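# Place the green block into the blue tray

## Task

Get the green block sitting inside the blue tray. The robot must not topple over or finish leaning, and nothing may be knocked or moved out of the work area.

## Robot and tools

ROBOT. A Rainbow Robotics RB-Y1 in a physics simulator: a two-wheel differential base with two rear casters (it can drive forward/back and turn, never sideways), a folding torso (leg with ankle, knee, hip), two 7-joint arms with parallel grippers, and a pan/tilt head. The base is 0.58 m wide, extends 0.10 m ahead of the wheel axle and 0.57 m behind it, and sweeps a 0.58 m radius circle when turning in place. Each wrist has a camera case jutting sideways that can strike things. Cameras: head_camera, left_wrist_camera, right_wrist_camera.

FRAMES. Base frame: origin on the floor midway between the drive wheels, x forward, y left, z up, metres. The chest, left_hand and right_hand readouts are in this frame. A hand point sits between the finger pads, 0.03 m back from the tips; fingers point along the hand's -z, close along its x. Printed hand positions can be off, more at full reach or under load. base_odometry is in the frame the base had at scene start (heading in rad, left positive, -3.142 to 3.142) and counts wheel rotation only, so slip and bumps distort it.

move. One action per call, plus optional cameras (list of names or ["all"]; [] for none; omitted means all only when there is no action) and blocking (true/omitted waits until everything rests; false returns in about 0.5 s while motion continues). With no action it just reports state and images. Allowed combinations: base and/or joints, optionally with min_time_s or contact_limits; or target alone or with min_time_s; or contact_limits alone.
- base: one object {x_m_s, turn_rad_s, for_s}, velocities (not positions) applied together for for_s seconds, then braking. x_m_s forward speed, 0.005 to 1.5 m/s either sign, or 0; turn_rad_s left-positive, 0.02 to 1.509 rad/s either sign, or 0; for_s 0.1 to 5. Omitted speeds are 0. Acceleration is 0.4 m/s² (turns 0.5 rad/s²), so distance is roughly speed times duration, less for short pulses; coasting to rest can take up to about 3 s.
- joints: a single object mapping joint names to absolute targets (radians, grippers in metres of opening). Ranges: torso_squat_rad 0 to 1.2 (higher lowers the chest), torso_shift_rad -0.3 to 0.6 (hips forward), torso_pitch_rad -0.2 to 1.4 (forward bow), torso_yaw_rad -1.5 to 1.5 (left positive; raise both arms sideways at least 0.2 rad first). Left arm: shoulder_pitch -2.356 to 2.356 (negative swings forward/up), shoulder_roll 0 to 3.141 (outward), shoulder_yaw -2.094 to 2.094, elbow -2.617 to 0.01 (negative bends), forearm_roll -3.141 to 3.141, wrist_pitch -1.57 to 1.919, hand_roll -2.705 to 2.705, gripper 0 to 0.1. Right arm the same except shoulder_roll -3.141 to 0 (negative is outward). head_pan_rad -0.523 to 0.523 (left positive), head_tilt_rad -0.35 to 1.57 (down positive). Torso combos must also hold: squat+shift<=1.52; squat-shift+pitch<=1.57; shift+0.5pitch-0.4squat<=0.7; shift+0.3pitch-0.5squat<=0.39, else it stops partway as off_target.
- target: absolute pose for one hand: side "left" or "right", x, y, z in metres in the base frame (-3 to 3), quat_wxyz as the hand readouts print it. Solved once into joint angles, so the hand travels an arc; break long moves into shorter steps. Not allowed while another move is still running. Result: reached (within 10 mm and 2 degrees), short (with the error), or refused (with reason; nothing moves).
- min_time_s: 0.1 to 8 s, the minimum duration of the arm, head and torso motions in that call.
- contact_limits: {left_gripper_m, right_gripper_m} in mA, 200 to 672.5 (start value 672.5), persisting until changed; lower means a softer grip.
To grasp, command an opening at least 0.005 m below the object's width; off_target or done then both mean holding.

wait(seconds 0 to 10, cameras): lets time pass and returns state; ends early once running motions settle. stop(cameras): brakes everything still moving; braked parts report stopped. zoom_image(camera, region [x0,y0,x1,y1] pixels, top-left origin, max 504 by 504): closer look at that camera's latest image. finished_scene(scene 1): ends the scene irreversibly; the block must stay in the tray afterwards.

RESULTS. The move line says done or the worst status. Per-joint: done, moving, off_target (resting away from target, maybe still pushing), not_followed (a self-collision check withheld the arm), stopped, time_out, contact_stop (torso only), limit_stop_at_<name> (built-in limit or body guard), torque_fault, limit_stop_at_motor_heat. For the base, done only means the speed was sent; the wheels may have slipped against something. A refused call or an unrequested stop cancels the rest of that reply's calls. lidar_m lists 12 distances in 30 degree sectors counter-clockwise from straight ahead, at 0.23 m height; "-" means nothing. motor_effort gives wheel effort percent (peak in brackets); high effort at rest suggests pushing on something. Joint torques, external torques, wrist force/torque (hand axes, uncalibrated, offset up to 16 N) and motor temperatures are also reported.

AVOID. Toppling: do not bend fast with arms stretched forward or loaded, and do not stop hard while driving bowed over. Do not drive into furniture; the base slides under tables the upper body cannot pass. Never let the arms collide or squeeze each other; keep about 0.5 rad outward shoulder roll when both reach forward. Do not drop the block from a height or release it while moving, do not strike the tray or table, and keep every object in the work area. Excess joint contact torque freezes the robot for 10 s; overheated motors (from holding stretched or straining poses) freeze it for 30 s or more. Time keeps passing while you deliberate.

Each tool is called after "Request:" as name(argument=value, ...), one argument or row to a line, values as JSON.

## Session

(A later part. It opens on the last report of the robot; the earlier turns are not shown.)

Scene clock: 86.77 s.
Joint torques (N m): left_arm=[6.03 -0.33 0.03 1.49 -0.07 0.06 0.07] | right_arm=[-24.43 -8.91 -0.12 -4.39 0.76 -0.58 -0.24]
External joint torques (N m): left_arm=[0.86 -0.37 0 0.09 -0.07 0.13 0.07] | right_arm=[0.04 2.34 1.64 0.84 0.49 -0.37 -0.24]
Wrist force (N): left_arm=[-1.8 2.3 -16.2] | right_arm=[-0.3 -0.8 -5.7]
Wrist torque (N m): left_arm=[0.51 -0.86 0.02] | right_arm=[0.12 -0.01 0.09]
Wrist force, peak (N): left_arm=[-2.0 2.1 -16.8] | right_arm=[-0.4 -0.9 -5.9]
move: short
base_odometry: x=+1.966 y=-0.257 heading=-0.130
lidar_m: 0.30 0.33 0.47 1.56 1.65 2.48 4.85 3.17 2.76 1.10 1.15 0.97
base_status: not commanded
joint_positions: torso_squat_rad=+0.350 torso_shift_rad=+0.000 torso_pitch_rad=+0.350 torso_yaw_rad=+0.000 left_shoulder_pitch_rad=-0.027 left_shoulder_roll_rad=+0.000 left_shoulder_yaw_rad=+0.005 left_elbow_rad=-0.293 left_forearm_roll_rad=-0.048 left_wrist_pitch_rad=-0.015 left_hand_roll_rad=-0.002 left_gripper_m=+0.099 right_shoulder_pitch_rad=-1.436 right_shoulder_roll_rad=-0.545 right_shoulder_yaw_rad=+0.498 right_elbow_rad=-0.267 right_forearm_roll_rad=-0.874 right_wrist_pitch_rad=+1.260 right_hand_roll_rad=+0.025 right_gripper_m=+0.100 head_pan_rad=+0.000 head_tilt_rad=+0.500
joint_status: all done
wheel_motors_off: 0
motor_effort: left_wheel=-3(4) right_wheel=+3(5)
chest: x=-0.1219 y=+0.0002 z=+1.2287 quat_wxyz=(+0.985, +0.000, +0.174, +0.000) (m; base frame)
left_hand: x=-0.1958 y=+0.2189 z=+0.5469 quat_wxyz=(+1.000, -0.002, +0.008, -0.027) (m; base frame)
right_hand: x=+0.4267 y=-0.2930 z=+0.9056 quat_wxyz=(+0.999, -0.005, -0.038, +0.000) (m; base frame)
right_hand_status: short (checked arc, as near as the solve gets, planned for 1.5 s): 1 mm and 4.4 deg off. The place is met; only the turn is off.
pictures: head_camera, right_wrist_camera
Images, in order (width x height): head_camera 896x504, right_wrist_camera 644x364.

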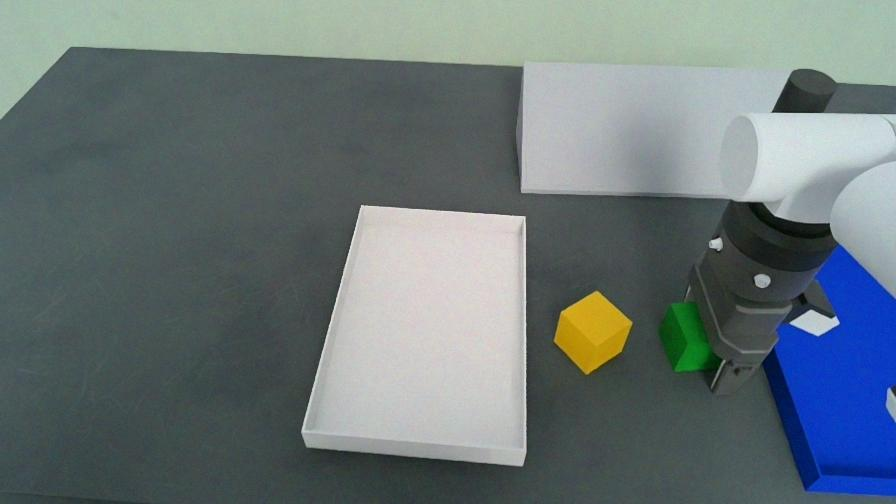

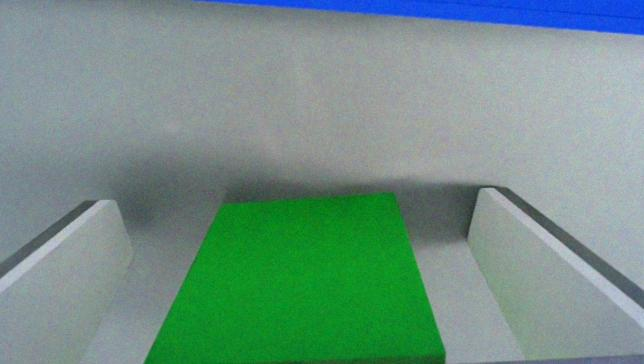

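Request:
move(
  target={"side":"right","x":0.427,"y":-0.279,"z":0.905,"quat_wxyz":[1,0,0,0]},
  cameras=["right_wrist_camera"],
)

Request:
move(
  joints={"right_gripper_m":0.035},
  contact_limits={"right_gripper_m":400},
  cameras=["head_camera","right_wrist_camera"],
)

Scene clock: 92.37 s.
Joint torques (N m): left_arm=[5.09 -0.37 0.61 1.63 -0.37 0.24 0.12] | right_arm=[-25.41 -10.35 -0.26 -4.78 0.52 -0.3 -0.1]
External joint torques (N m): left_arm=[-0.08 -0.4 0.58 0.23 -0.37 0.31 0.12] | right_arm=[-0.75 0.59 1.48 0.48 0.25 -0.11 -0.1]
Wrist force (N): left_arm=[-1.7 2.0 -16.0] | right_arm=[-0.4 -0.8 -5.7]
Wrist torque (N m): left_arm=[0.57 -0.84 0.07] | right_arm=[0.12 -0.04 0.10]
Wrist force, peak (N): left_arm=[-1.5 2.2 -16.9] | right_arm=[-0.6 -2.6 -5.4]
move: short
base_odometry: x=+1.966 y=-0.257 heading=-0.130
lidar_m: 0.31 0.31 0.47 1.56 1.64 2.50 4.85 3.18 2.74 1.09 1.16 0.98
base_status: not commanded
joint_positions: torso_squat_rad=+0.350 torso_shift_rad=+0.000 torso_pitch_rad=+0.350 torso_yaw_rad=+0.000 left_shoulder_pitch_rad=-0.027 left_shoulder_roll_rad=+0.000 left_shoulder_yaw_rad=+0.005 left_elbow_rad=-0.293 left_forearm_roll_rad=-0.048 left_wrist_pitch_rad=-0.015 left_hand_roll_rad=-0.002 left_gripper_m=+0.099 right_shoulder_pitch_rad=-1.447 right_shoulder_roll_rad=-0.522 right_shoulder_yaw_rad=+0.504 right_elbow_rad=-0.267 right_forearm_roll_rad=-0.869 right_wrist_pitch_rad=+1.269 right_hand_roll_rad=-0.001 right_gripper_m=+0.100 head_pan_rad=+0.000 head_tilt_rad=+0.500
joint_status: all done
wheel_motors_off: 0
motor_effort: left_wheel=-2(4) right_wheel=+1(5)
chest: x=-0.1219 y=+0.0002 z=+1.2287 quat_wxyz=(+0.985, +0.000, +0.174, +0.000) (m; base frame)
left_hand: x=-0.1958 y=+0.2189 z=+0.5469 quat_wxyz=(+1.000, -0.002, +0.008, -0.027) (m; base frame)
right_hand: x=+0.4266 y=-0.2789 z=+0.9055 quat_wxyz=(+0.999, -0.004, -0.035, +0.000) (m; base frame)
right_hand_status: short (checked arc, as near as the solve gets, planned for 0.2 s): 1 mm and 4.0 deg off. The place is met; only the turn is off.
pictures: right_wrist_camera
Images, in order (width x height): right_wrist_camera 644x364.

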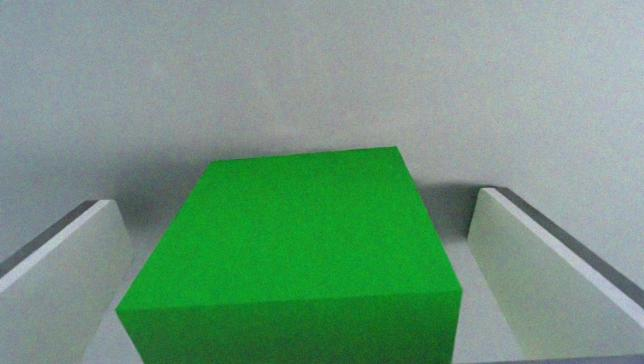

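Scene clock: 93.63 s.
Joint torques (N m): left_arm=[5.45 -0.4 0.27 2.01 -0.13 0.12 -0.06] | right_arm=[-25.09 -9.88 -0.73 -4.58 0.49 -0.36 -0.1]
External joint torques (N m): left_arm=[0.28 -0.44 0.24 0.6 -0.13 0.19 -0.06] | right_arm=[-0.43 1.06 1.02 0.69 0.22 -0.17 -0.1]
Wrist force (N): left_arm=[-1.8 2.0 -16.2] | right_arm=[-0.4 -0.8 -5.5]
Wrist torque (N m): left_arm=[0.56 -0.85 0.02] | right_arm=[0.13 0.00 0.10]
Wrist force, peak (N): left_arm=[-2.1 1.8 -16.8] | right_arm=[-0.2 -1.1 -6.0]
move: off_target
base_odometry: x=+1.966 y=-0.257 heading=-0.130
lidar_m: 0.30 0.31 0.45 1.55 1.63 2.51 4.85 3.18 2.75 1.09 1.15 0.97
base_status: not commanded
joint_positions: torso_squat_rad=+0.350 torso_shift_rad=+0.000 torso_pitch_rad=+0.350 torso_yaw_rad=+0.000 left_shoulder_pitch_rad=-0.027 left_shoulder_roll_rad=+0.000 left_shoulder_yaw_rad=+0.005 left_elbow_rad=-0.293 left_forearm_roll_rad=-0.048 left_wrist_pitch_rad=-0.015 left_hand_roll_rad=-0.002 left_gripper_m=+0.099 right_shoulder_pitch_rad=-1.447 right_shoulder_roll_rad=-0.522 right_shoulder_yaw_rad=+0.504 right_elbow_rad=-0.267 right_forearm_roll_rad=-0.869 right_wrist_pitch_rad=+1.269 right_hand_roll_rad=-0.001 right_gripper_m=+0.050 head_pan_rad=+0.000 head_tilt_rad=+0.500
joint_status: right_gripper_m off_target (ended at +0.050, target +0.035)
wheel_motors_off: 0
motor_effort: left_wheel=-2(4) right_wheel=+4(5)
contact_limits: right_gripper_m 400 mA
chest: x=-0.1219 y=+0.0002 z=+1.2287 quat_wxyz=(+0.985, +0.000, +0.174, +0.000) (m; base frame)
left_hand: x=-0.1958 y=+0.2189 z=+0.5469 quat_wxyz=(+1.000, -0.002, +0.008, -0.027) (m; base frame)
right_hand: x=+0.4266 y=-0.2789 z=+0.9055 quat_wxyz=(+0.999, -0.004, -0.035, +0.000) (m; base frame)
pictures: head_camera, right_wrist_camera
Images, in order (width x height): head_camera 896x504, right_wrist_camera 644x364.

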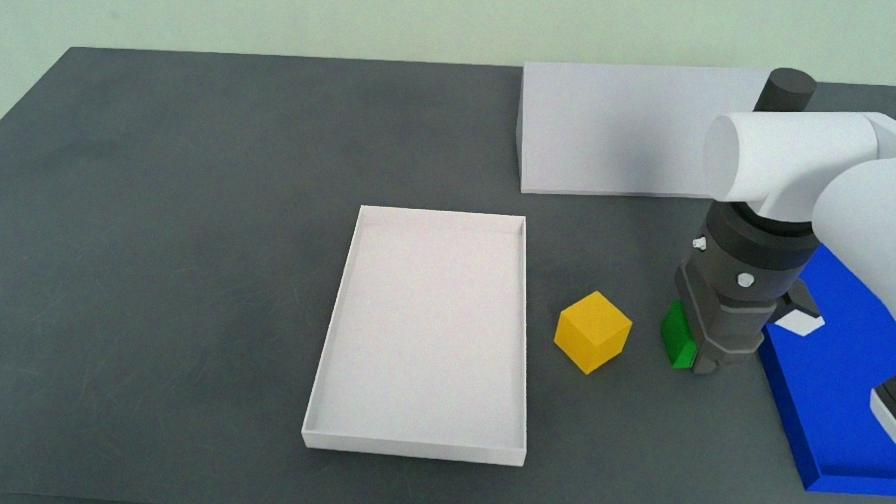

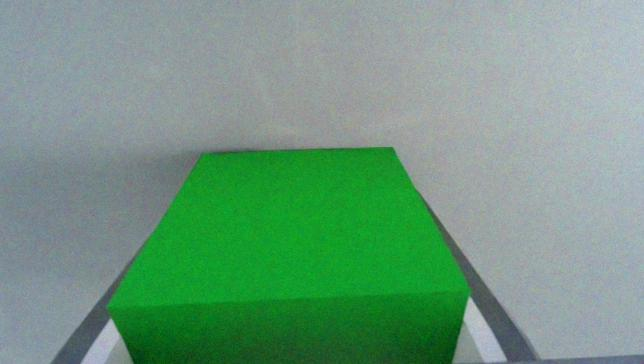

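Request:
move(
  target={"side":"right","x":0.425,"y":-0.279,"z":1.0,"quat_wxyz":[1,0,0,0]},
  min_time_s=1.5,
  cameras=["right_wrist_camera"],
)

Request:
move(
  target={"side":"right","x":0.41,"y":-0.45,"z":1.0,"quat_wxyz":[1,0,0,0]},
  min_time_s=2,
  cameras=["head_camera","right_wrist_camera"],
)

Scene clock: 100.23 s.
Joint torques (N m): left_arm=[5.66 -0.23 0.55 1.38 -0.08 0.18 0.1] | right_arm=[-27.13 -11.91 -4.17 -6.47 0.18 0.1 -0.23]
External joint torques (N m): left_arm=[0.48 -0.27 0.52 -0.02 -0.08 0.25 0.1] | right_arm=[-1.91 -0.67 -0.97 -0.88 -0.08 0.11 -0.23]
Wrist force (N): left_arm=[-1.8 1.9 -16.2] | right_arm=[0.0 -1.2 -6.3]
Wrist torque (N m): left_arm=[0.53 -0.90 0.04] | right_arm=[0.14 -0.03 0.10]
Wrist force, peak (N): left_arm=[-2.1 2.1 -17.0] | right_arm=[-0.4 -0.7 -6.9]
move: done
base_odometry: x=+1.966 y=-0.257 heading=-0.130
lidar_m: 0.31 0.32 0.47 1.56 1.64 2.50 4.85 3.17 2.75 1.08 1.16 0.98
base_status: not commanded
joint_positions: torso_squat_rad=+0.350 torso_shift_rad=+0.000 torso_pitch_rad=+0.350 torso_yaw_rad=+0.000 left_shoulder_pitch_rad=-0.027 left_shoulder_roll_rad=+0.000 left_shoulder_yaw_rad=+0.005 left_elbow_rad=-0.293 left_forearm_roll_rad=-0.048 left_wrist_pitch_rad=-0.015 left_hand_roll_rad=-0.002 left_gripper_m=+0.099 right_shoulder_pitch_rad=-1.527 right_shoulder_roll_rad=-0.639 right_shoulder_yaw_rad=+0.492 right_elbow_rad=-0.473 right_forearm_roll_rad=-0.893 right_wrist_pitch_rad=+1.603 right_hand_roll_rad=-0.078 right_gripper_m=+0.050 head_pan_rad=+0.000 head_tilt_rad=+0.500
joint_status: all done
wheel_motors_off: 0
motor_effort: left_wheel=-4(4) right_wheel=+3(6)
contact_limits: right_gripper_m 400 mA
chest: x=-0.1219 y=+0.0002 z=+1.2287 quat_wxyz=(+0.985, +0.000, +0.174, +0.000) (m; base frame)
left_hand: x=-0.1958 y=+0.2189 z=+0.5469 quat_wxyz=(+1.000, -0.002, +0.008, -0.027) (m; base frame)
right_hand: x=+0.4248 y=-0.2790 z=+1.0000 quat_wxyz=(+1.000, +0.001, +0.009, +0.000) (m; base frame)
right_hand_status: reached (checked arc, planned for 1.5 s): 0 mm and 1.0 deg off.
pictures: right_wrist_camera
Images, in order (width x height): right_wrist_camera 644x364.

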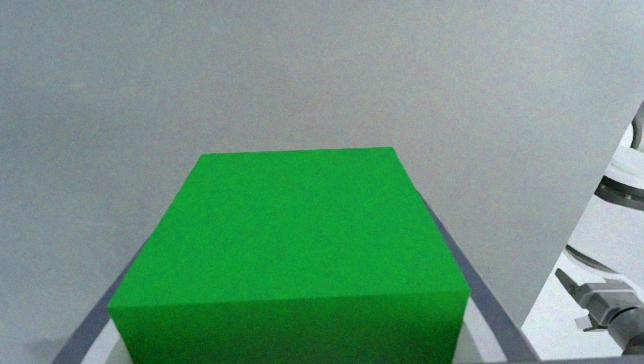

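Scene clock: 102.57 s.
Joint torques (N m): left_arm=[5.32 -0.19 0.32 1.55 -0.33 0.12 -0.08] | right_arm=[-22.76 -14.66 -3.12 -4.48 0.15 -0.49 0.06]
External joint torques (N m): left_arm=[0.15 -0.23 0.29 0.14 -0.33 0.2 -0.08] | right_arm=[-0.43 -0.67 -1.23 0.84 -0.13 -0.21 0.05]
Wrist force (N): left_arm=[-1.8 1.8 -16.3] | right_arm=[-1.0 -0.7 -6.2]
Wrist torque (N m): left_arm=[0.58 -0.87 0.01] | right_arm=[0.13 -0.11 -0.09]
Wrist force, peak (N): left_arm=[-1.7 1.9 -16.9] | right_arm=[-0.1 -0.8 -6.8]
move: short
base_odometry: x=+1.966 y=-0.257 heading=-0.130
lidar_m: 0.30 0.32 0.48 1.56 1.64 2.49 4.84 3.17 2.74 1.09 1.16 0.97
base_status: not commanded
joint_positions: torso_squat_rad=+0.350 torso_shift_rad=+0.000 torso_pitch_rad=+0.350 torso_yaw_rad=+0.000 left_shoulder_pitch_rad=-0.027 left_shoulder_roll_rad=+0.000 left_shoulder_yaw_rad=+0.005 left_elbow_rad=-0.293 left_forearm_roll_rad=-0.048 left_wrist_pitch_rad=-0.015 left_hand_roll_rad=-0.002 left_gripper_m=+0.099 right_shoulder_pitch_rad=-1.470 right_shoulder_roll_rad=-0.870 right_shoulder_yaw_rad=+0.434 right_elbow_rad=-0.267 right_forearm_roll_rad=-0.922 right_wrist_pitch_rad=+1.412 right_hand_roll_rad=+0.315 right_gripper_m=+0.050 head_pan_rad=+0.000 head_tilt_rad=+0.500
joint_status: all done
wheel_motors_off: 0
motor_effort: left_wheel=-3(4) right_wheel=+3(6)
contact_limits: right_gripper_m 400 mA
chest: x=-0.1219 y=+0.0002 z=+1.2287 quat_wxyz=(+0.985, +0.000, +0.174, +0.000) (m; base frame)
left_hand: x=-0.1958 y=+0.2189 z=+0.5469 quat_wxyz=(+1.000, -0.002, +0.008, -0.027) (m; base frame)
right_hand: x=+0.4095 y=-0.4495 z=+1.0002 quat_wxyz=(+0.999, -0.021, -0.047, +0.000) (m; base frame)
right_hand_status: short (checked arc, as near as the solve gets, planned for 2.0 s): 1 mm and 5.9 deg off. The place is met; only the turn is off.
pictures: head_camera, right_wrist_camera
Images, in order (width x height): head_camera 896x504, right_wrist_camera 644x364.

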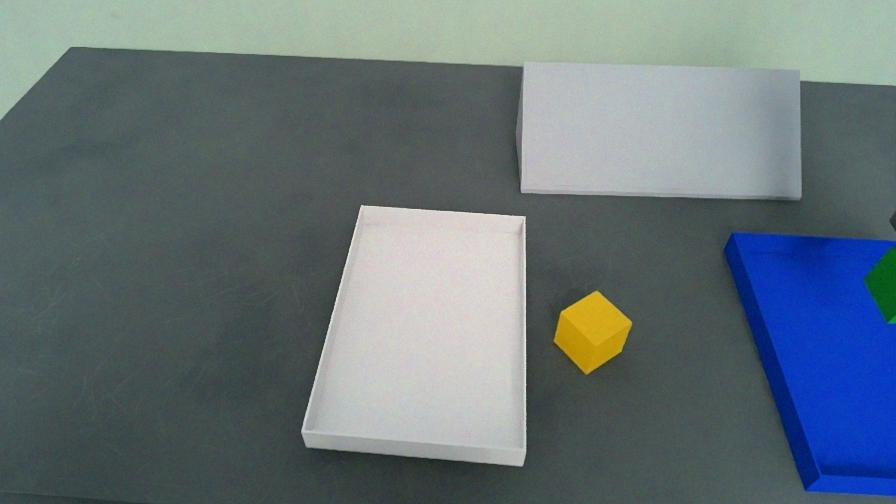

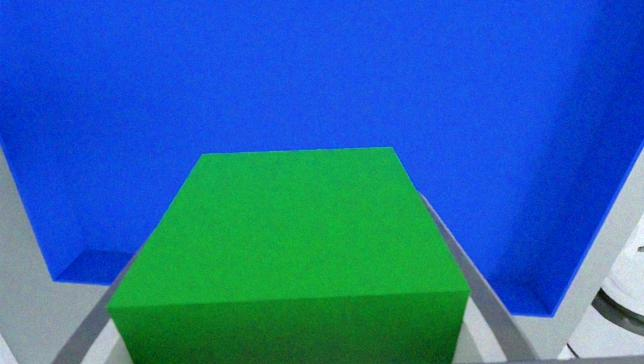

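Request:
move(
  target={"side":"right","x":0.41,"y":-0.475,"z":0.94,"quat_wxyz":[1,0,0,0]},
  min_time_s=1.5,
  cameras=["head_camera","right_wrist_camera"],
)

Request:
move(
  target={"side":"right","x":0.41,"y":-0.475,"z":0.914,"quat_wxyz":[1,0,0,0]},
  min_time_s=1.5,
  cameras=["head_camera","right_wrist_camera"],
)

Scene clock: 108.43 s.
Joint torques (N m): left_arm=[5.12 -0.32 0.2 1.37 -0.25 0.22 0.07] | right_arm=[-21.52 -13.26 -3.04 -4.47 0.42 -0.9 0.14]
External joint torques (N m): left_arm=[-0.05 -0.36 0.17 -0.04 -0.25 0.29 0.07] | right_arm=[-0.25 2.19 -1.1 0.51 0.12 -0.41 0.13]
Wrist force (N): left_arm=[-1.8 1.9 -16.0] | right_arm=[-1.5 -0.3 -6.2]
Wrist torque (N m): left_arm=[0.58 -0.87 0.03] | right_arm=[0.08 -0.12 -0.09]
Wrist force, peak (N): left_arm=[-1.9 2.3 -16.8] | right_arm=[-0.9 -0.8 -6.6]
move: short
base_odometry: x=+1.966 y=-0.257 heading=-0.130
lidar_m: 0.31 0.32 0.46 1.56 1.63 2.49 4.85 3.17 2.74 1.09 1.15 0.97
base_status: not commanded
joint_positions: torso_squat_rad=+0.350 torso_shift_rad=+0.000 torso_pitch_rad=+0.350 torso_yaw_rad=+0.000 left_shoulder_pitch_rad=-0.027 left_shoulder_roll_rad=+0.000 left_shoulder_yaw_rad=+0.005 left_elbow_rad=-0.293 left_forearm_roll_rad=-0.048 left_wrist_pitch_rad=-0.015 left_hand_roll_rad=-0.002 left_gripper_m=+0.099 right_shoulder_pitch_rad=-1.330 right_shoulder_roll_rad=-0.846 right_shoulder_yaw_rad=+0.408 right_elbow_rad=-0.267 right_forearm_roll_rad=-0.933 right_wrist_pitch_rad=+1.184 right_hand_roll_rad=+0.344 right_gripper_m=+0.050 head_pan_rad=+0.000 head_tilt_rad=+0.500
joint_status: all done
wheel_motors_off: 0
motor_effort: left_wheel=-3(4) right_wheel=+2(5)
contact_limits: right_gripper_m 400 mA
chest: x=-0.1219 y=+0.0002 z=+1.2287 quat_wxyz=(+0.985, +0.000, +0.174, +0.000) (m; base frame)
left_hand: x=-0.1958 y=+0.2189 z=+0.5469 quat_wxyz=(+1.000, -0.002, +0.008, -0.027) (m; base frame)
right_hand: x=+0.4094 y=-0.4749 z=+0.9405 quat_wxyz=(+0.995, -0.047, -0.092, +0.000) (m; base frame)
right_hand_status: short (checked arc, as near as the solve gets, planned for 1.5 s): 1 mm and 11.8 deg off. The place is met; only the turn is off.
pictures: head_camera, right_wrist_camera
Images, in order (width x height): head_camera 896x504, right_wrist_camera 644x364.

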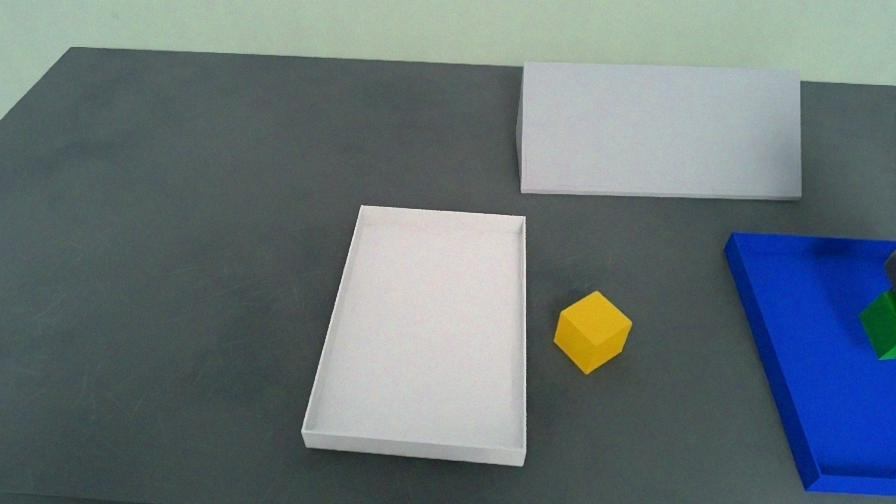

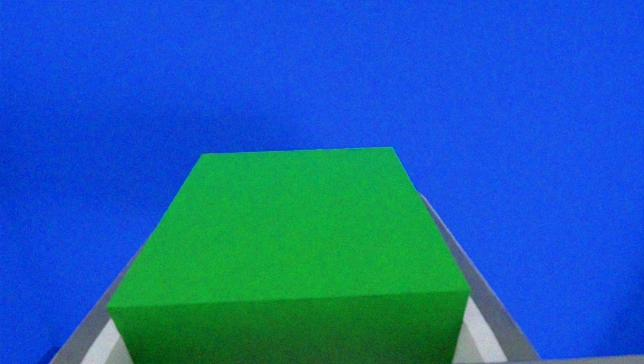

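Scene clock: 110.27 s.
Joint torques (N m): left_arm=[5.49 -0.17 -0.02 1.79 -0.3 0.17 0.11] | right_arm=[-21.22 -13.37 -3.45 -4.38 0.7 -0.91 -0.14]
External joint torques (N m): left_arm=[0.32 -0.21 -0.05 0.39 -0.29 0.24 0.11] | right_arm=[-0.24 2.32 -1.5 0.45 0.39 -0.35 -0.15]
Wrist force (N): left_arm=[-1.4 2.0 -16.4] | right_arm=[-1.6 -0.2 -6.1]
Wrist torque (N m): left_arm=[0.52 -0.84 0.05] | right_arm=[0.07 -0.13 0.07]
Wrist force, peak (N): left_arm=[-2.1 2.3 -16.8] | right_arm=[-1.5 -0.5 -6.5]
move: short
base_odometry: x=+1.966 y=-0.257 heading=-0.130
lidar_m: 0.30 0.32 0.47 1.56 1.63 2.50 4.85 3.18 2.74 1.08 1.15 0.97
base_status: not commanded
joint_positions: torso_squat_rad=+0.350 torso_shift_rad=+0.000 torso_pitch_rad=+0.350 torso_yaw_rad=+0.000 left_shoulder_pitch_rad=-0.027 left_shoulder_roll_rad=+0.000 left_shoulder_yaw_rad=+0.005 left_elbow_rad=-0.293 left_forearm_roll_rad=-0.048 left_wrist_pitch_rad=-0.015 left_hand_roll_rad=-0.002 left_gripper_m=+0.099 right_shoulder_pitch_rad=-1.280 right_shoulder_roll_rad=-0.818 right_shoulder_yaw_rad=+0.403 right_elbow_rad=-0.267 right_forearm_roll_rad=-0.932 right_wrist_pitch_rad=+1.092 right_hand_roll_rad=+0.337 right_gripper_m=+0.050 head_pan_rad=+0.000 head_tilt_rad=+0.500
joint_status: all done
wheel_motors_off: 0
motor_effort: left_wheel=-3(3) right_wheel=+3(6)
contact_limits: right_gripper_m 400 mA
chest: x=-0.1219 y=+0.0002 z=+1.2287 quat_wxyz=(+0.985, +0.000, +0.174, +0.000) (m; base frame)
left_hand: x=-0.1958 y=+0.2189 z=+0.5469 quat_wxyz=(+1.000, -0.002, +0.008, -0.027) (m; base frame)
right_hand: x=+0.4094 y=-0.4749 z=+0.9146 quat_wxyz=(+0.993, -0.055, -0.108, +0.000) (m; base frame)
right_hand_status: short (checked arc, as near as the solve gets, planned for 1.5 s): 1 mm and 13.9 deg off. The place is met; only the turn is off.
pictures: head_camera, right_wrist_camera
Images, in order (width x height): head_camera 896x504, right_wrist_camera 644x364.

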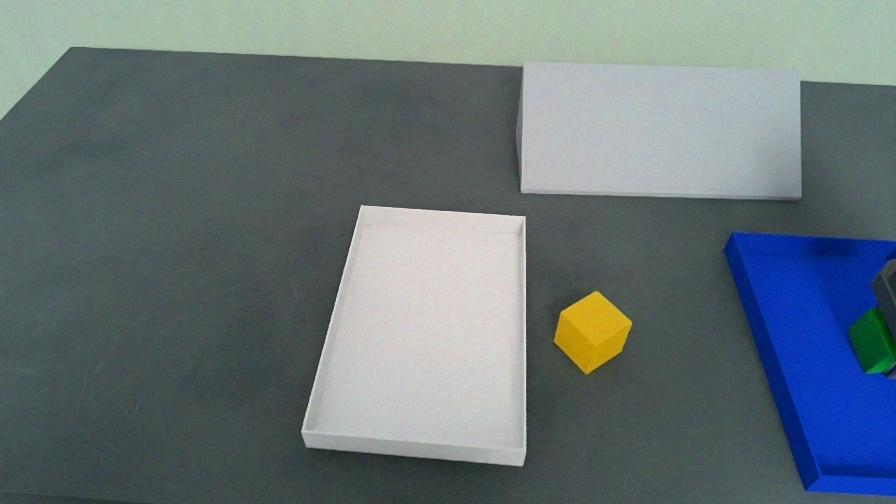

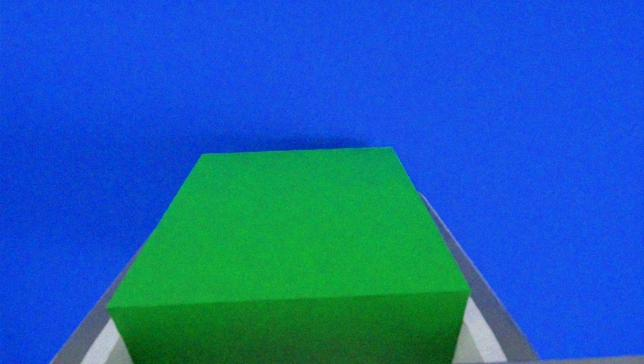

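Request:
move(
  target={"side":"right","x":0.375,"y":-0.45,"z":0.93,"quat_wxyz":[1,0,0,0]},
  min_time_s=1.5,
)

Request:
move(
  target={"side":"right","x":0.375,"y":-0.45,"z":0.914,"quat_wxyz":[1,0,0,0]},
  min_time_s=1.5,
  cameras=["head_camera","right_wrist_camera"],
)

Scene clock: 115.67 s.
Joint torques (N m): left_arm=[5.48 -0.53 -0.05 1.48 -0.13 0.14 0.11] | right_arm=[-23.58 -16.51 -0.31 -4.13 0.4 -0.02 0.19]
External joint torques (N m): left_arm=[0.31 -0.57 -0.08 0.08 -0.13 0.21 0.11] | right_arm=[-2.46 -1.39 1.58 0.65 0.15 0.11 0.19]
Wrist force (N): left_arm=[-2.2 1.9 -16.0] | right_arm=[-0.6 -0.9 -6.4]
Wrist torque (N m): left_arm=[0.57 -0.93 0.02] | right_arm=[0.11 -0.09 0.04]
Wrist force, peak (N): left_arm=[-1.7 2.1 -16.9] | right_arm=[-0.8 -0.5 -6.7]
move: done
base_odometry: x=+1.966 y=-0.257 heading=-0.130
lidar_m: 0.30 0.32 0.48 1.56 1.64 2.49 4.85 3.18 2.75 1.08 1.16 0.98
base_status: not commanded
joint_positions: torso_squat_rad=+0.350 torso_shift_rad=+0.000 torso_pitch_rad=+0.350 torso_yaw_rad=+0.000 left_shoulder_pitch_rad=-0.027 left_shoulder_roll_rad=+0.000 left_shoulder_yaw_rad=+0.005 left_elbow_rad=-0.293 left_forearm_roll_rad=-0.048 left_wrist_pitch_rad=-0.015 left_hand_roll_rad=-0.002 left_gripper_m=+0.099 right_shoulder_pitch_rad=-1.328 right_shoulder_roll_rad=-0.830 right_shoulder_yaw_rad=+0.410 right_elbow_rad=-0.267 right_forearm_roll_rad=-0.952 right_wrist_pitch_rad=+1.351 right_hand_roll_rad=+0.338 right_gripper_m=+0.050 head_pan_rad=+0.000 head_tilt_rad=+0.500
joint_status: all done
wheel_motors_off: 0
motor_effort: left_wheel=-3(4) right_wheel=+2(5)
contact_limits: right_gripper_m 400 mA
chest: x=-0.1219 y=+0.0002 z=+1.2287 quat_wxyz=(+0.985, +0.000, +0.174, +0.000) (m; base frame)
left_hand: x=-0.1958 y=+0.2189 z=+0.5469 quat_wxyz=(+1.000, -0.002, +0.008, -0.027) (m; base frame)
right_hand: x=+0.3746 y=-0.4495 z=+0.9301 quat_wxyz=(+1.000, -0.006, -0.012, +0.000) (m; base frame)
right_hand_status: reached (checked arc, as near as the solve gets, planned for 1.5 s): 1 mm and 1.6 deg off.
pictures: none

Scene clock: 117.50 s.
Joint torques (N m): left_arm=[5.4 -0.72 0.14 1.39 -0.03 0.3 -0.01] | right_arm=[-21.04 -12.97 -3.06 -4.26 0.37 -0.63 -0.11]
External joint torques (N m): left_arm=[0.23 -0.76 0.11 -0.01 -0.03 0.37 -0.01] | right_arm=[-0.1 2.29 -1.17 0.44 0.11 -0.46 -0.11]
Wrist force (N): left_arm=[-1.8 2.2 -16.4] | right_arm=[-0.7 -0.9 -6.3]
Wrist torque (N m): left_arm=[0.52 -0.88 0.03] | right_arm=[0.12 -0.08 0.08]
Wrist force, peak (N): left_arm=[-1.9 2.2 -16.7] | right_arm=[-0.5 -0.7 -6.6]
move: short
base_odometry: x=+1.966 y=-0.257 heading=-0.130
lidar_m: 0.30 0.32 0.47 1.56 1.64 2.50 4.85 3.18 2.75 1.09 1.15 0.98
base_status: not commanded
joint_positions: torso_squat_rad=+0.350 torso_shift_rad=+0.000 torso_pitch_rad=+0.350 torso_yaw_rad=+0.000 left_shoulder_pitch_rad=-0.027 left_shoulder_roll_rad=+0.000 left_shoulder_yaw_rad=+0.005 left_elbow_rad=-0.293 left_forearm_roll_rad=-0.048 left_wrist_pitch_rad=-0.015 left_hand_roll_rad=-0.002 left_gripper_m=+0.099 right_shoulder_pitch_rad=-1.299 right_shoulder_roll_rad=-0.815 right_shoulder_yaw_rad=+0.407 right_elbow_rad=-0.267 right_forearm_roll_rad=-0.953 right_wrist_pitch_rad=+1.299 right_hand_roll_rad=+0.336 right_gripper_m=+0.050 head_pan_rad=+0.000 head_tilt_rad=+0.500
joint_status: all done
wheel_motors_off: 0
motor_effort: left_wheel=-2(3) right_wheel=+4(6)
contact_limits: right_gripper_m 400 mA
chest: x=-0.1219 y=+0.0002 z=+1.2287 quat_wxyz=(+0.985, +0.000, +0.174, +0.000) (m; base frame)
left_hand: x=-0.1958 y=+0.2189 z=+0.5469 quat_wxyz=(+1.000, -0.002, +0.008, -0.027) (m; base frame)
right_hand: x=+0.3746 y=-0.4500 z=+0.9145 quat_wxyz=(+1.000, -0.011, -0.022, +0.000) (m; base frame)
right_hand_status: short (checked arc, as near as the solve gets, planned for 1.5 s): 1 mm and 2.8 deg off. The place is met; only the turn is off.
pictures: head_camera, right_wrist_camera
Images, in order (width x height): head_camera 896x504, right_wrist_camera 644x364.

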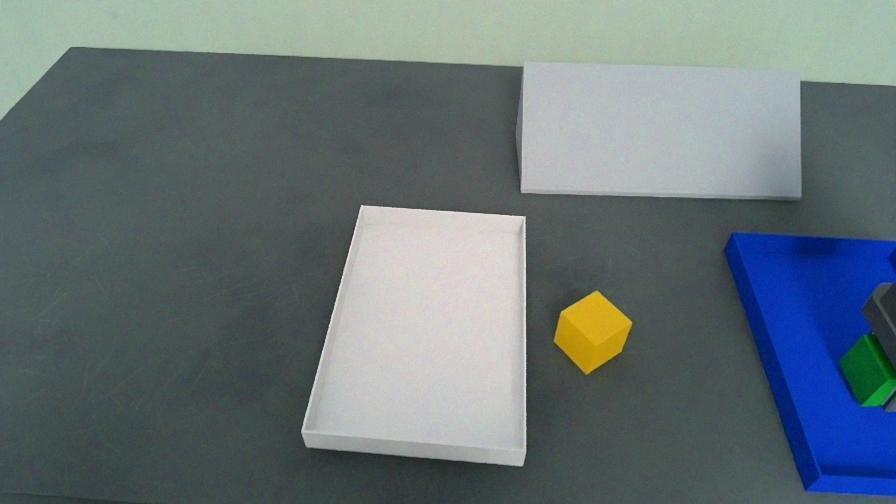

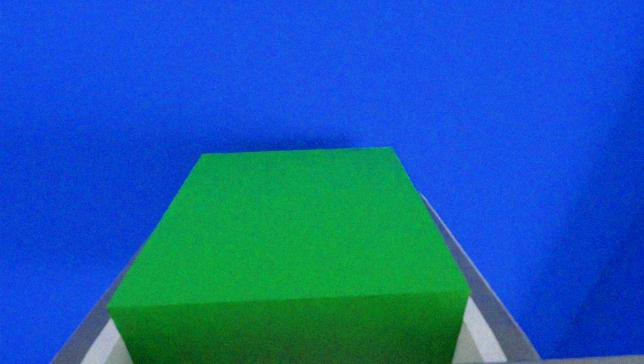

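Request:
move(
  target={"side":"right","x":0.372,"y":-0.45,"z":0.909,"quat_wxyz":[1,0,0,0]},
  min_time_s=1,
)

Request:
move(
  joints={"right_gripper_m":0.07},
  cameras=["head_camera","right_wrist_camera"],
)

Scene clock: 121.33 s.
Joint torques (N m): left_arm=[5.66 -0.37 0.12 1.58 -0.08 0.22 -0.11] | right_arm=[-21.02 -13.06 -3.27 -4.14 0.32 -0.41 0.19]
External joint torques (N m): left_arm=[0.49 -0.41 0.09 0.18 -0.08 0.29 -0.11] | right_arm=[-0.19 2.26 -1.38 0.51 0.06 -0.25 0.19]
Wrist force (N): left_arm=[-2.0 2.0 -16.2] | right_arm=[-0.3 -0.7 -6.4]
Wrist torque (N m): left_arm=[0.55 -0.90 0.04] | right_arm=[0.11 -0.04 -0.08]
Wrist force, peak (N): left_arm=[-2.0 1.8 -16.9] | right_arm=[-0.5 -0.7 -6.6]
move: short
base_odometry: x=+1.966 y=-0.257 heading=-0.130
lidar_m: 0.30 0.32 0.48 1.56 1.63 2.50 4.85 3.17 2.74 1.09 1.16 0.98
base_status: not commanded
joint_positions: torso_squat_rad=+0.350 torso_shift_rad=+0.000 torso_pitch_rad=+0.350 torso_yaw_rad=+0.000 left_shoulder_pitch_rad=-0.027 left_shoulder_roll_rad=+0.000 left_shoulder_yaw_rad=+0.005 left_elbow_rad=-0.293 left_forearm_roll_rad=-0.048 left_wrist_pitch_rad=-0.015 left_hand_roll_rad=-0.002 left_gripper_m=+0.099 right_shoulder_pitch_rad=-1.289 right_shoulder_roll_rad=-0.812 right_shoulder_yaw_rad=+0.405 right_elbow_rad=-0.267 right_forearm_roll_rad=-0.955 right_wrist_pitch_rad=+1.294 right_hand_roll_rad=+0.338 right_gripper_m=+0.050 head_pan_rad=+0.000 head_tilt_rad=+0.500
joint_status: all done
wheel_motors_off: 0
motor_effort: left_wheel=-2(3) right_wheel=+4(6)
contact_limits: right_gripper_m 400 mA
chest: x=-0.1219 y=+0.0002 z=+1.2287 quat_wxyz=(+0.985, +0.000, +0.174, +0.000) (m; base frame)
left_hand: x=-0.1958 y=+0.2189 z=+0.5469 quat_wxyz=(+1.000, -0.002, +0.008, -0.027) (m; base frame)
right_hand: x=+0.3716 y=-0.4500 z=+0.9095 quat_wxyz=(+1.000, -0.010, -0.020, +0.000) (m; base frame)
right_hand_status: short (checked arc, as near as the solve gets, planned for 1.0 s): 1 mm and 2.5 deg off. The place is met; only the turn is off.
pictures: none

Scene clock: 122.03 s.
Joint torques (N m): left_arm=[5.4 -0.39 0.37 1.63 -0.1 0.17 0.21] | right_arm=[-21.06 -12.99 -3.45 -3.96 0.23 -0.43 0.17]
External joint torques (N m): left_arm=[0.23 -0.43 0.34 0.23 -0.1 0.24 0.21] | right_arm=[-0.23 2.32 -1.56 0.69 -0.02 -0.27 0.17]
Wrist force (N): left_arm=[-1.9 1.9 -16.5] | right_arm=[-0.5 -0.7 -5.4]
Wrist torque (N m): left_arm=[0.58 -0.90 0.02] | right_arm=[0.08 -0.06 -0.09]
Wrist force, peak (N): left_arm=[-1.9 1.5 -16.7] | right_arm=[-0.6 -0.5 -6.5]
move: done
base_odometry: x=+1.966 y=-0.257 heading=-0.130
lidar_m: 0.31 0.32 0.47 1.56 1.64 2.49 4.85 3.17 2.74 1.10 1.16 0.98
base_status: not commanded
joint_positions: torso_squat_rad=+0.350 torso_shift_rad=+0.000 torso_pitch_rad=+0.350 torso_yaw_rad=+0.000 left_shoulder_pitch_rad=-0.027 left_shoulder_roll_rad=+0.000 left_shoulder_yaw_rad=+0.005 left_elbow_rad=-0.293 left_forearm_roll_rad=-0.048 left_wrist_pitch_rad=-0.015 left_hand_roll_rad=-0.002 left_gripper_m=+0.099 right_shoulder_pitch_rad=-1.289 right_shoulder_roll_rad=-0.812 right_shoulder_yaw_rad=+0.405 right_elbow_rad=-0.267 right_forearm_roll_rad=-0.955 right_wrist_pitch_rad=+1.294 right_hand_roll_rad=+0.338 right_gripper_m=+0.070 head_pan_rad=+0.000 head_tilt_rad=+0.500
joint_status: all done
wheel_motors_off: 0
motor_effort: left_wheel=-3(3) right_wheel=+4(5)
contact_limits: right_gripper_m 400 mA
chest: x=-0.1219 y=+0.0002 z=+1.2287 quat_wxyz=(+0.985, +0.000, +0.174, +0.000) (m; base frame)
left_hand: x=-0.1958 y=+0.2189 z=+0.5469 quat_wxyz=(+1.000, -0.002, +0.008, -0.027) (m; base frame)
right_hand: x=+0.3716 y=-0.4500 z=+0.9095 quat_wxyz=(+1.000, -0.010, -0.020, +0.000) (m; base frame)
pictures: head_camera, right_wrist_camera
Images, in order (width x height): head_camera 896x504, right_wrist_camera 644x364.

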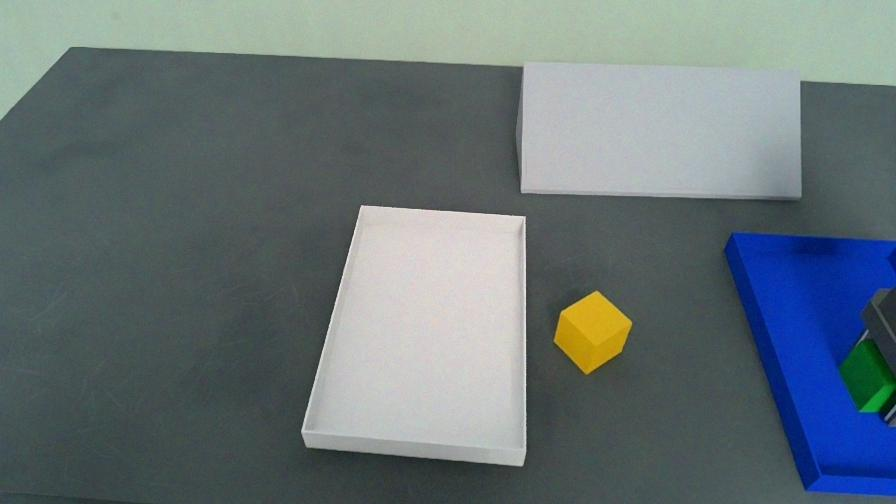

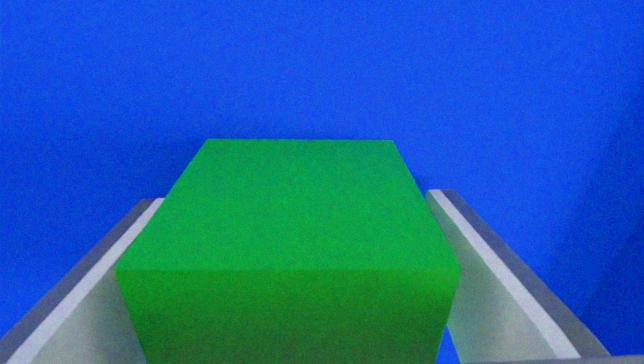

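Request:
move(
  target={"side":"right","x":0.372,"y":-0.45,"z":1.02,"quat_wxyz":[1,0,0,0]},
  min_time_s=2.5,
  cameras=["head_camera","right_wrist_camera"],
)

Scene clock: 127.50 s.
Joint torques (N m): left_arm=[6.03 -0.51 0.61 1.78 0.01 0.19 0.06] | right_arm=[-22.34 -16.51 -5.88 -5.77 0.4 0.06 -0.18]
External joint torques (N m): left_arm=[0.86 -0.55 0.58 0.38 0.01 0.26 0.06] | right_arm=[-1.79 -0.53 -1.33 -0.81 0.15 0.1 -0.18]
Wrist force (N): left_arm=[-2.3 1.7 -16.0] | right_arm=[-0.3 -0.9 -5.6]
Wrist torque (N m): left_arm=[0.59 -0.94 0.01] | right_arm=[0.10 -0.06 0.07]
Wrist force, peak (N): left_arm=[-1.6 2.3 -16.9] | right_arm=[-0.6 -1.0 -6.0]
move: done
base_odometry: x=+1.966 y=-0.257 heading=-0.130
lidar_m: 0.30 0.31 0.48 1.55 1.62 2.49 4.84 3.17 2.76 1.09 1.16 0.97
base_status: not commanded
joint_positions: torso_squat_rad=+0.350 torso_shift_rad=+0.000 torso_pitch_rad=+0.350 torso_yaw_rad=+0.000 left_shoulder_pitch_rad=-0.027 left_shoulder_roll_rad=+0.000 left_shoulder_yaw_rad=+0.005 left_elbow_rad=-0.293 left_forearm_roll_rad=-0.048 left_wrist_pitch_rad=-0.015 left_hand_roll_rad=-0.002 left_gripper_m=+0.099 right_shoulder_pitch_rad=-1.304 right_shoulder_roll_rad=-0.992 right_shoulder_yaw_rad=+0.378 right_elbow_rad=-0.625 right_forearm_roll_rad=-0.994 right_wrist_pitch_rad=+1.660 right_hand_roll_rad=+0.188 right_gripper_m=+0.070 head_pan_rad=+0.000 head_tilt_rad=+0.500
joint_status: all done
wheel_motors_off: 0
motor_effort: left_wheel=-3(4) right_wheel=+3(6)
contact_limits: right_gripper_m 400 mA
chest: x=-0.1219 y=+0.0002 z=+1.2287 quat_wxyz=(+0.985, +0.000, +0.174, +0.000) (m; base frame)
left_hand: x=-0.1958 y=+0.2189 z=+0.5469 quat_wxyz=(+1.000, -0.002, +0.008, -0.027) (m; base frame)
right_hand: x=+0.3716 y=-0.4497 z=+1.0201 quat_wxyz=(+1.000, +0.002, +0.006, +0.001) (m; base frame)
right_hand_status: reached (checked arc, planned for 2.5 s): 1 mm and 0.7 deg off.
pictures: head_camera, right_wrist_camera
Images, in order (width x height): head_camera 896x504, right_wrist_camera 644x364.

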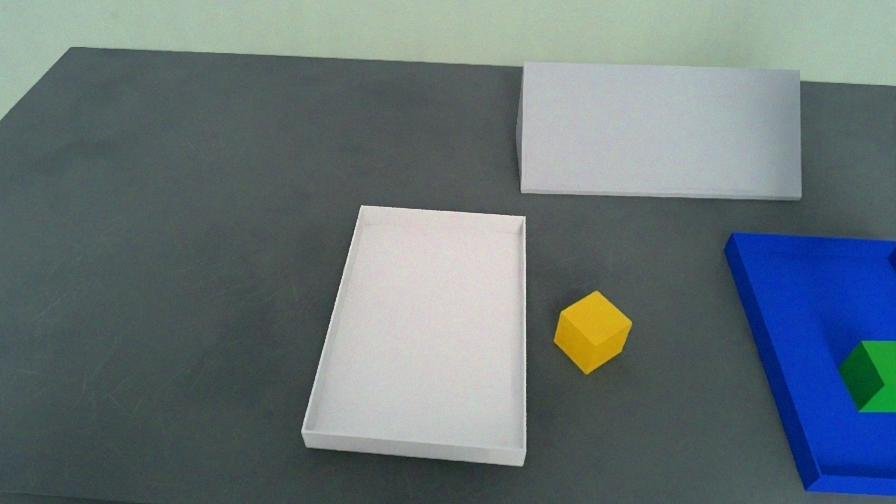

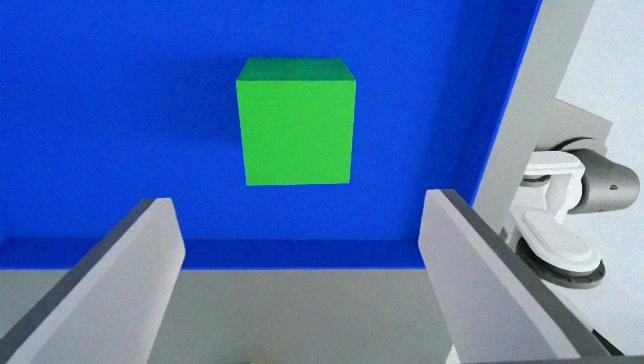

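Request:
move(
  joints={"torso_pitch_rad":0.0},
  min_time_s=3,
)

Request:
finished_scene(
)

Scene clock: 132.67 s.
Joint torques (N m): left_arm=[-3.74 -0.08 -0.07 -2.01 -0.07 -0.41 -0.02] | right_arm=[-24.2 -12.61 -5.69 -6.26 0.18 -0.57 -0.09]
External joint torques (N m): left_arm=[0.02 -0.22 -0.06 0.12 -0.08 0.3 0] | right_arm=[-1.29 -0.7 -1.36 -0.35 0.08 0.16 -0.11]
Wrist force (N): left_arm=[-4.2 1.9 -16.1] | right_arm=[-2.5 -0.8 -5.2]
Wrist torque (N m): left_arm=[0.56 -1.06 0.04] | right_arm=[0.07 -0.19 0.04]
Wrist force, peak (N): left_arm=[-1.7 2.3 -16.8] | right_arm=[-1.6 -1.0 -5.7]
move: done
base_odometry: x=+1.966 y=-0.257 heading=-0.130
lidar_m: 0.30 0.32 0.47 1.56 1.63 2.49 4.84 3.18 2.74 1.09 1.16 0.97
base_status: not commanded
joint_positions: torso_squat_rad=+0.350 torso_shift_rad=+0.000 torso_pitch_rad=+0.000 torso_yaw_rad=+0.000 left_shoulder_pitch_rad=-0.027 left_shoulder_roll_rad=+0.000 left_shoulder_yaw_rad=+0.005 left_elbow_rad=-0.293 left_forearm_roll_rad=-0.048 left_wrist_pitch_rad=-0.015 left_hand_roll_rad=-0.002 left_gripper_m=+0.099 right_shoulder_pitch_rad=-1.304 right_shoulder_roll_rad=-0.992 right_shoulder_yaw_rad=+0.378 right_elbow_rad=-0.625 right_forearm_roll_rad=-0.994 right_wrist_pitch_rad=+1.660 right_hand_roll_rad=+0.188 right_gripper_m=+0.070 head_pan_rad=+0.000 head_tilt_rad=+0.500
joint_status: all done
wheel_motors_off: 0
motor_effort: left_wheel=-2(3) right_wheel=+4(6)
contact_limits: right_gripper_m 400 mA
chest: x=-0.2280 y=+0.0002 z=+1.2475 quat_wxyz=(+1.000, +0.000, +0.000, +0.000) (m; base frame)
left_hand: x=-0.0636 y=+0.2189 z=+0.5816 quat_wxyz=(+0.986, +0.003, -0.166, -0.027) (m; base frame)
right_hand: x=+0.3071 y=-0.4496 z=+1.2208 quat_wxyz=(+0.986, +0.002, -0.168, +0.001) (m; base frame)
pictures: none

The scene is finished: the task was done.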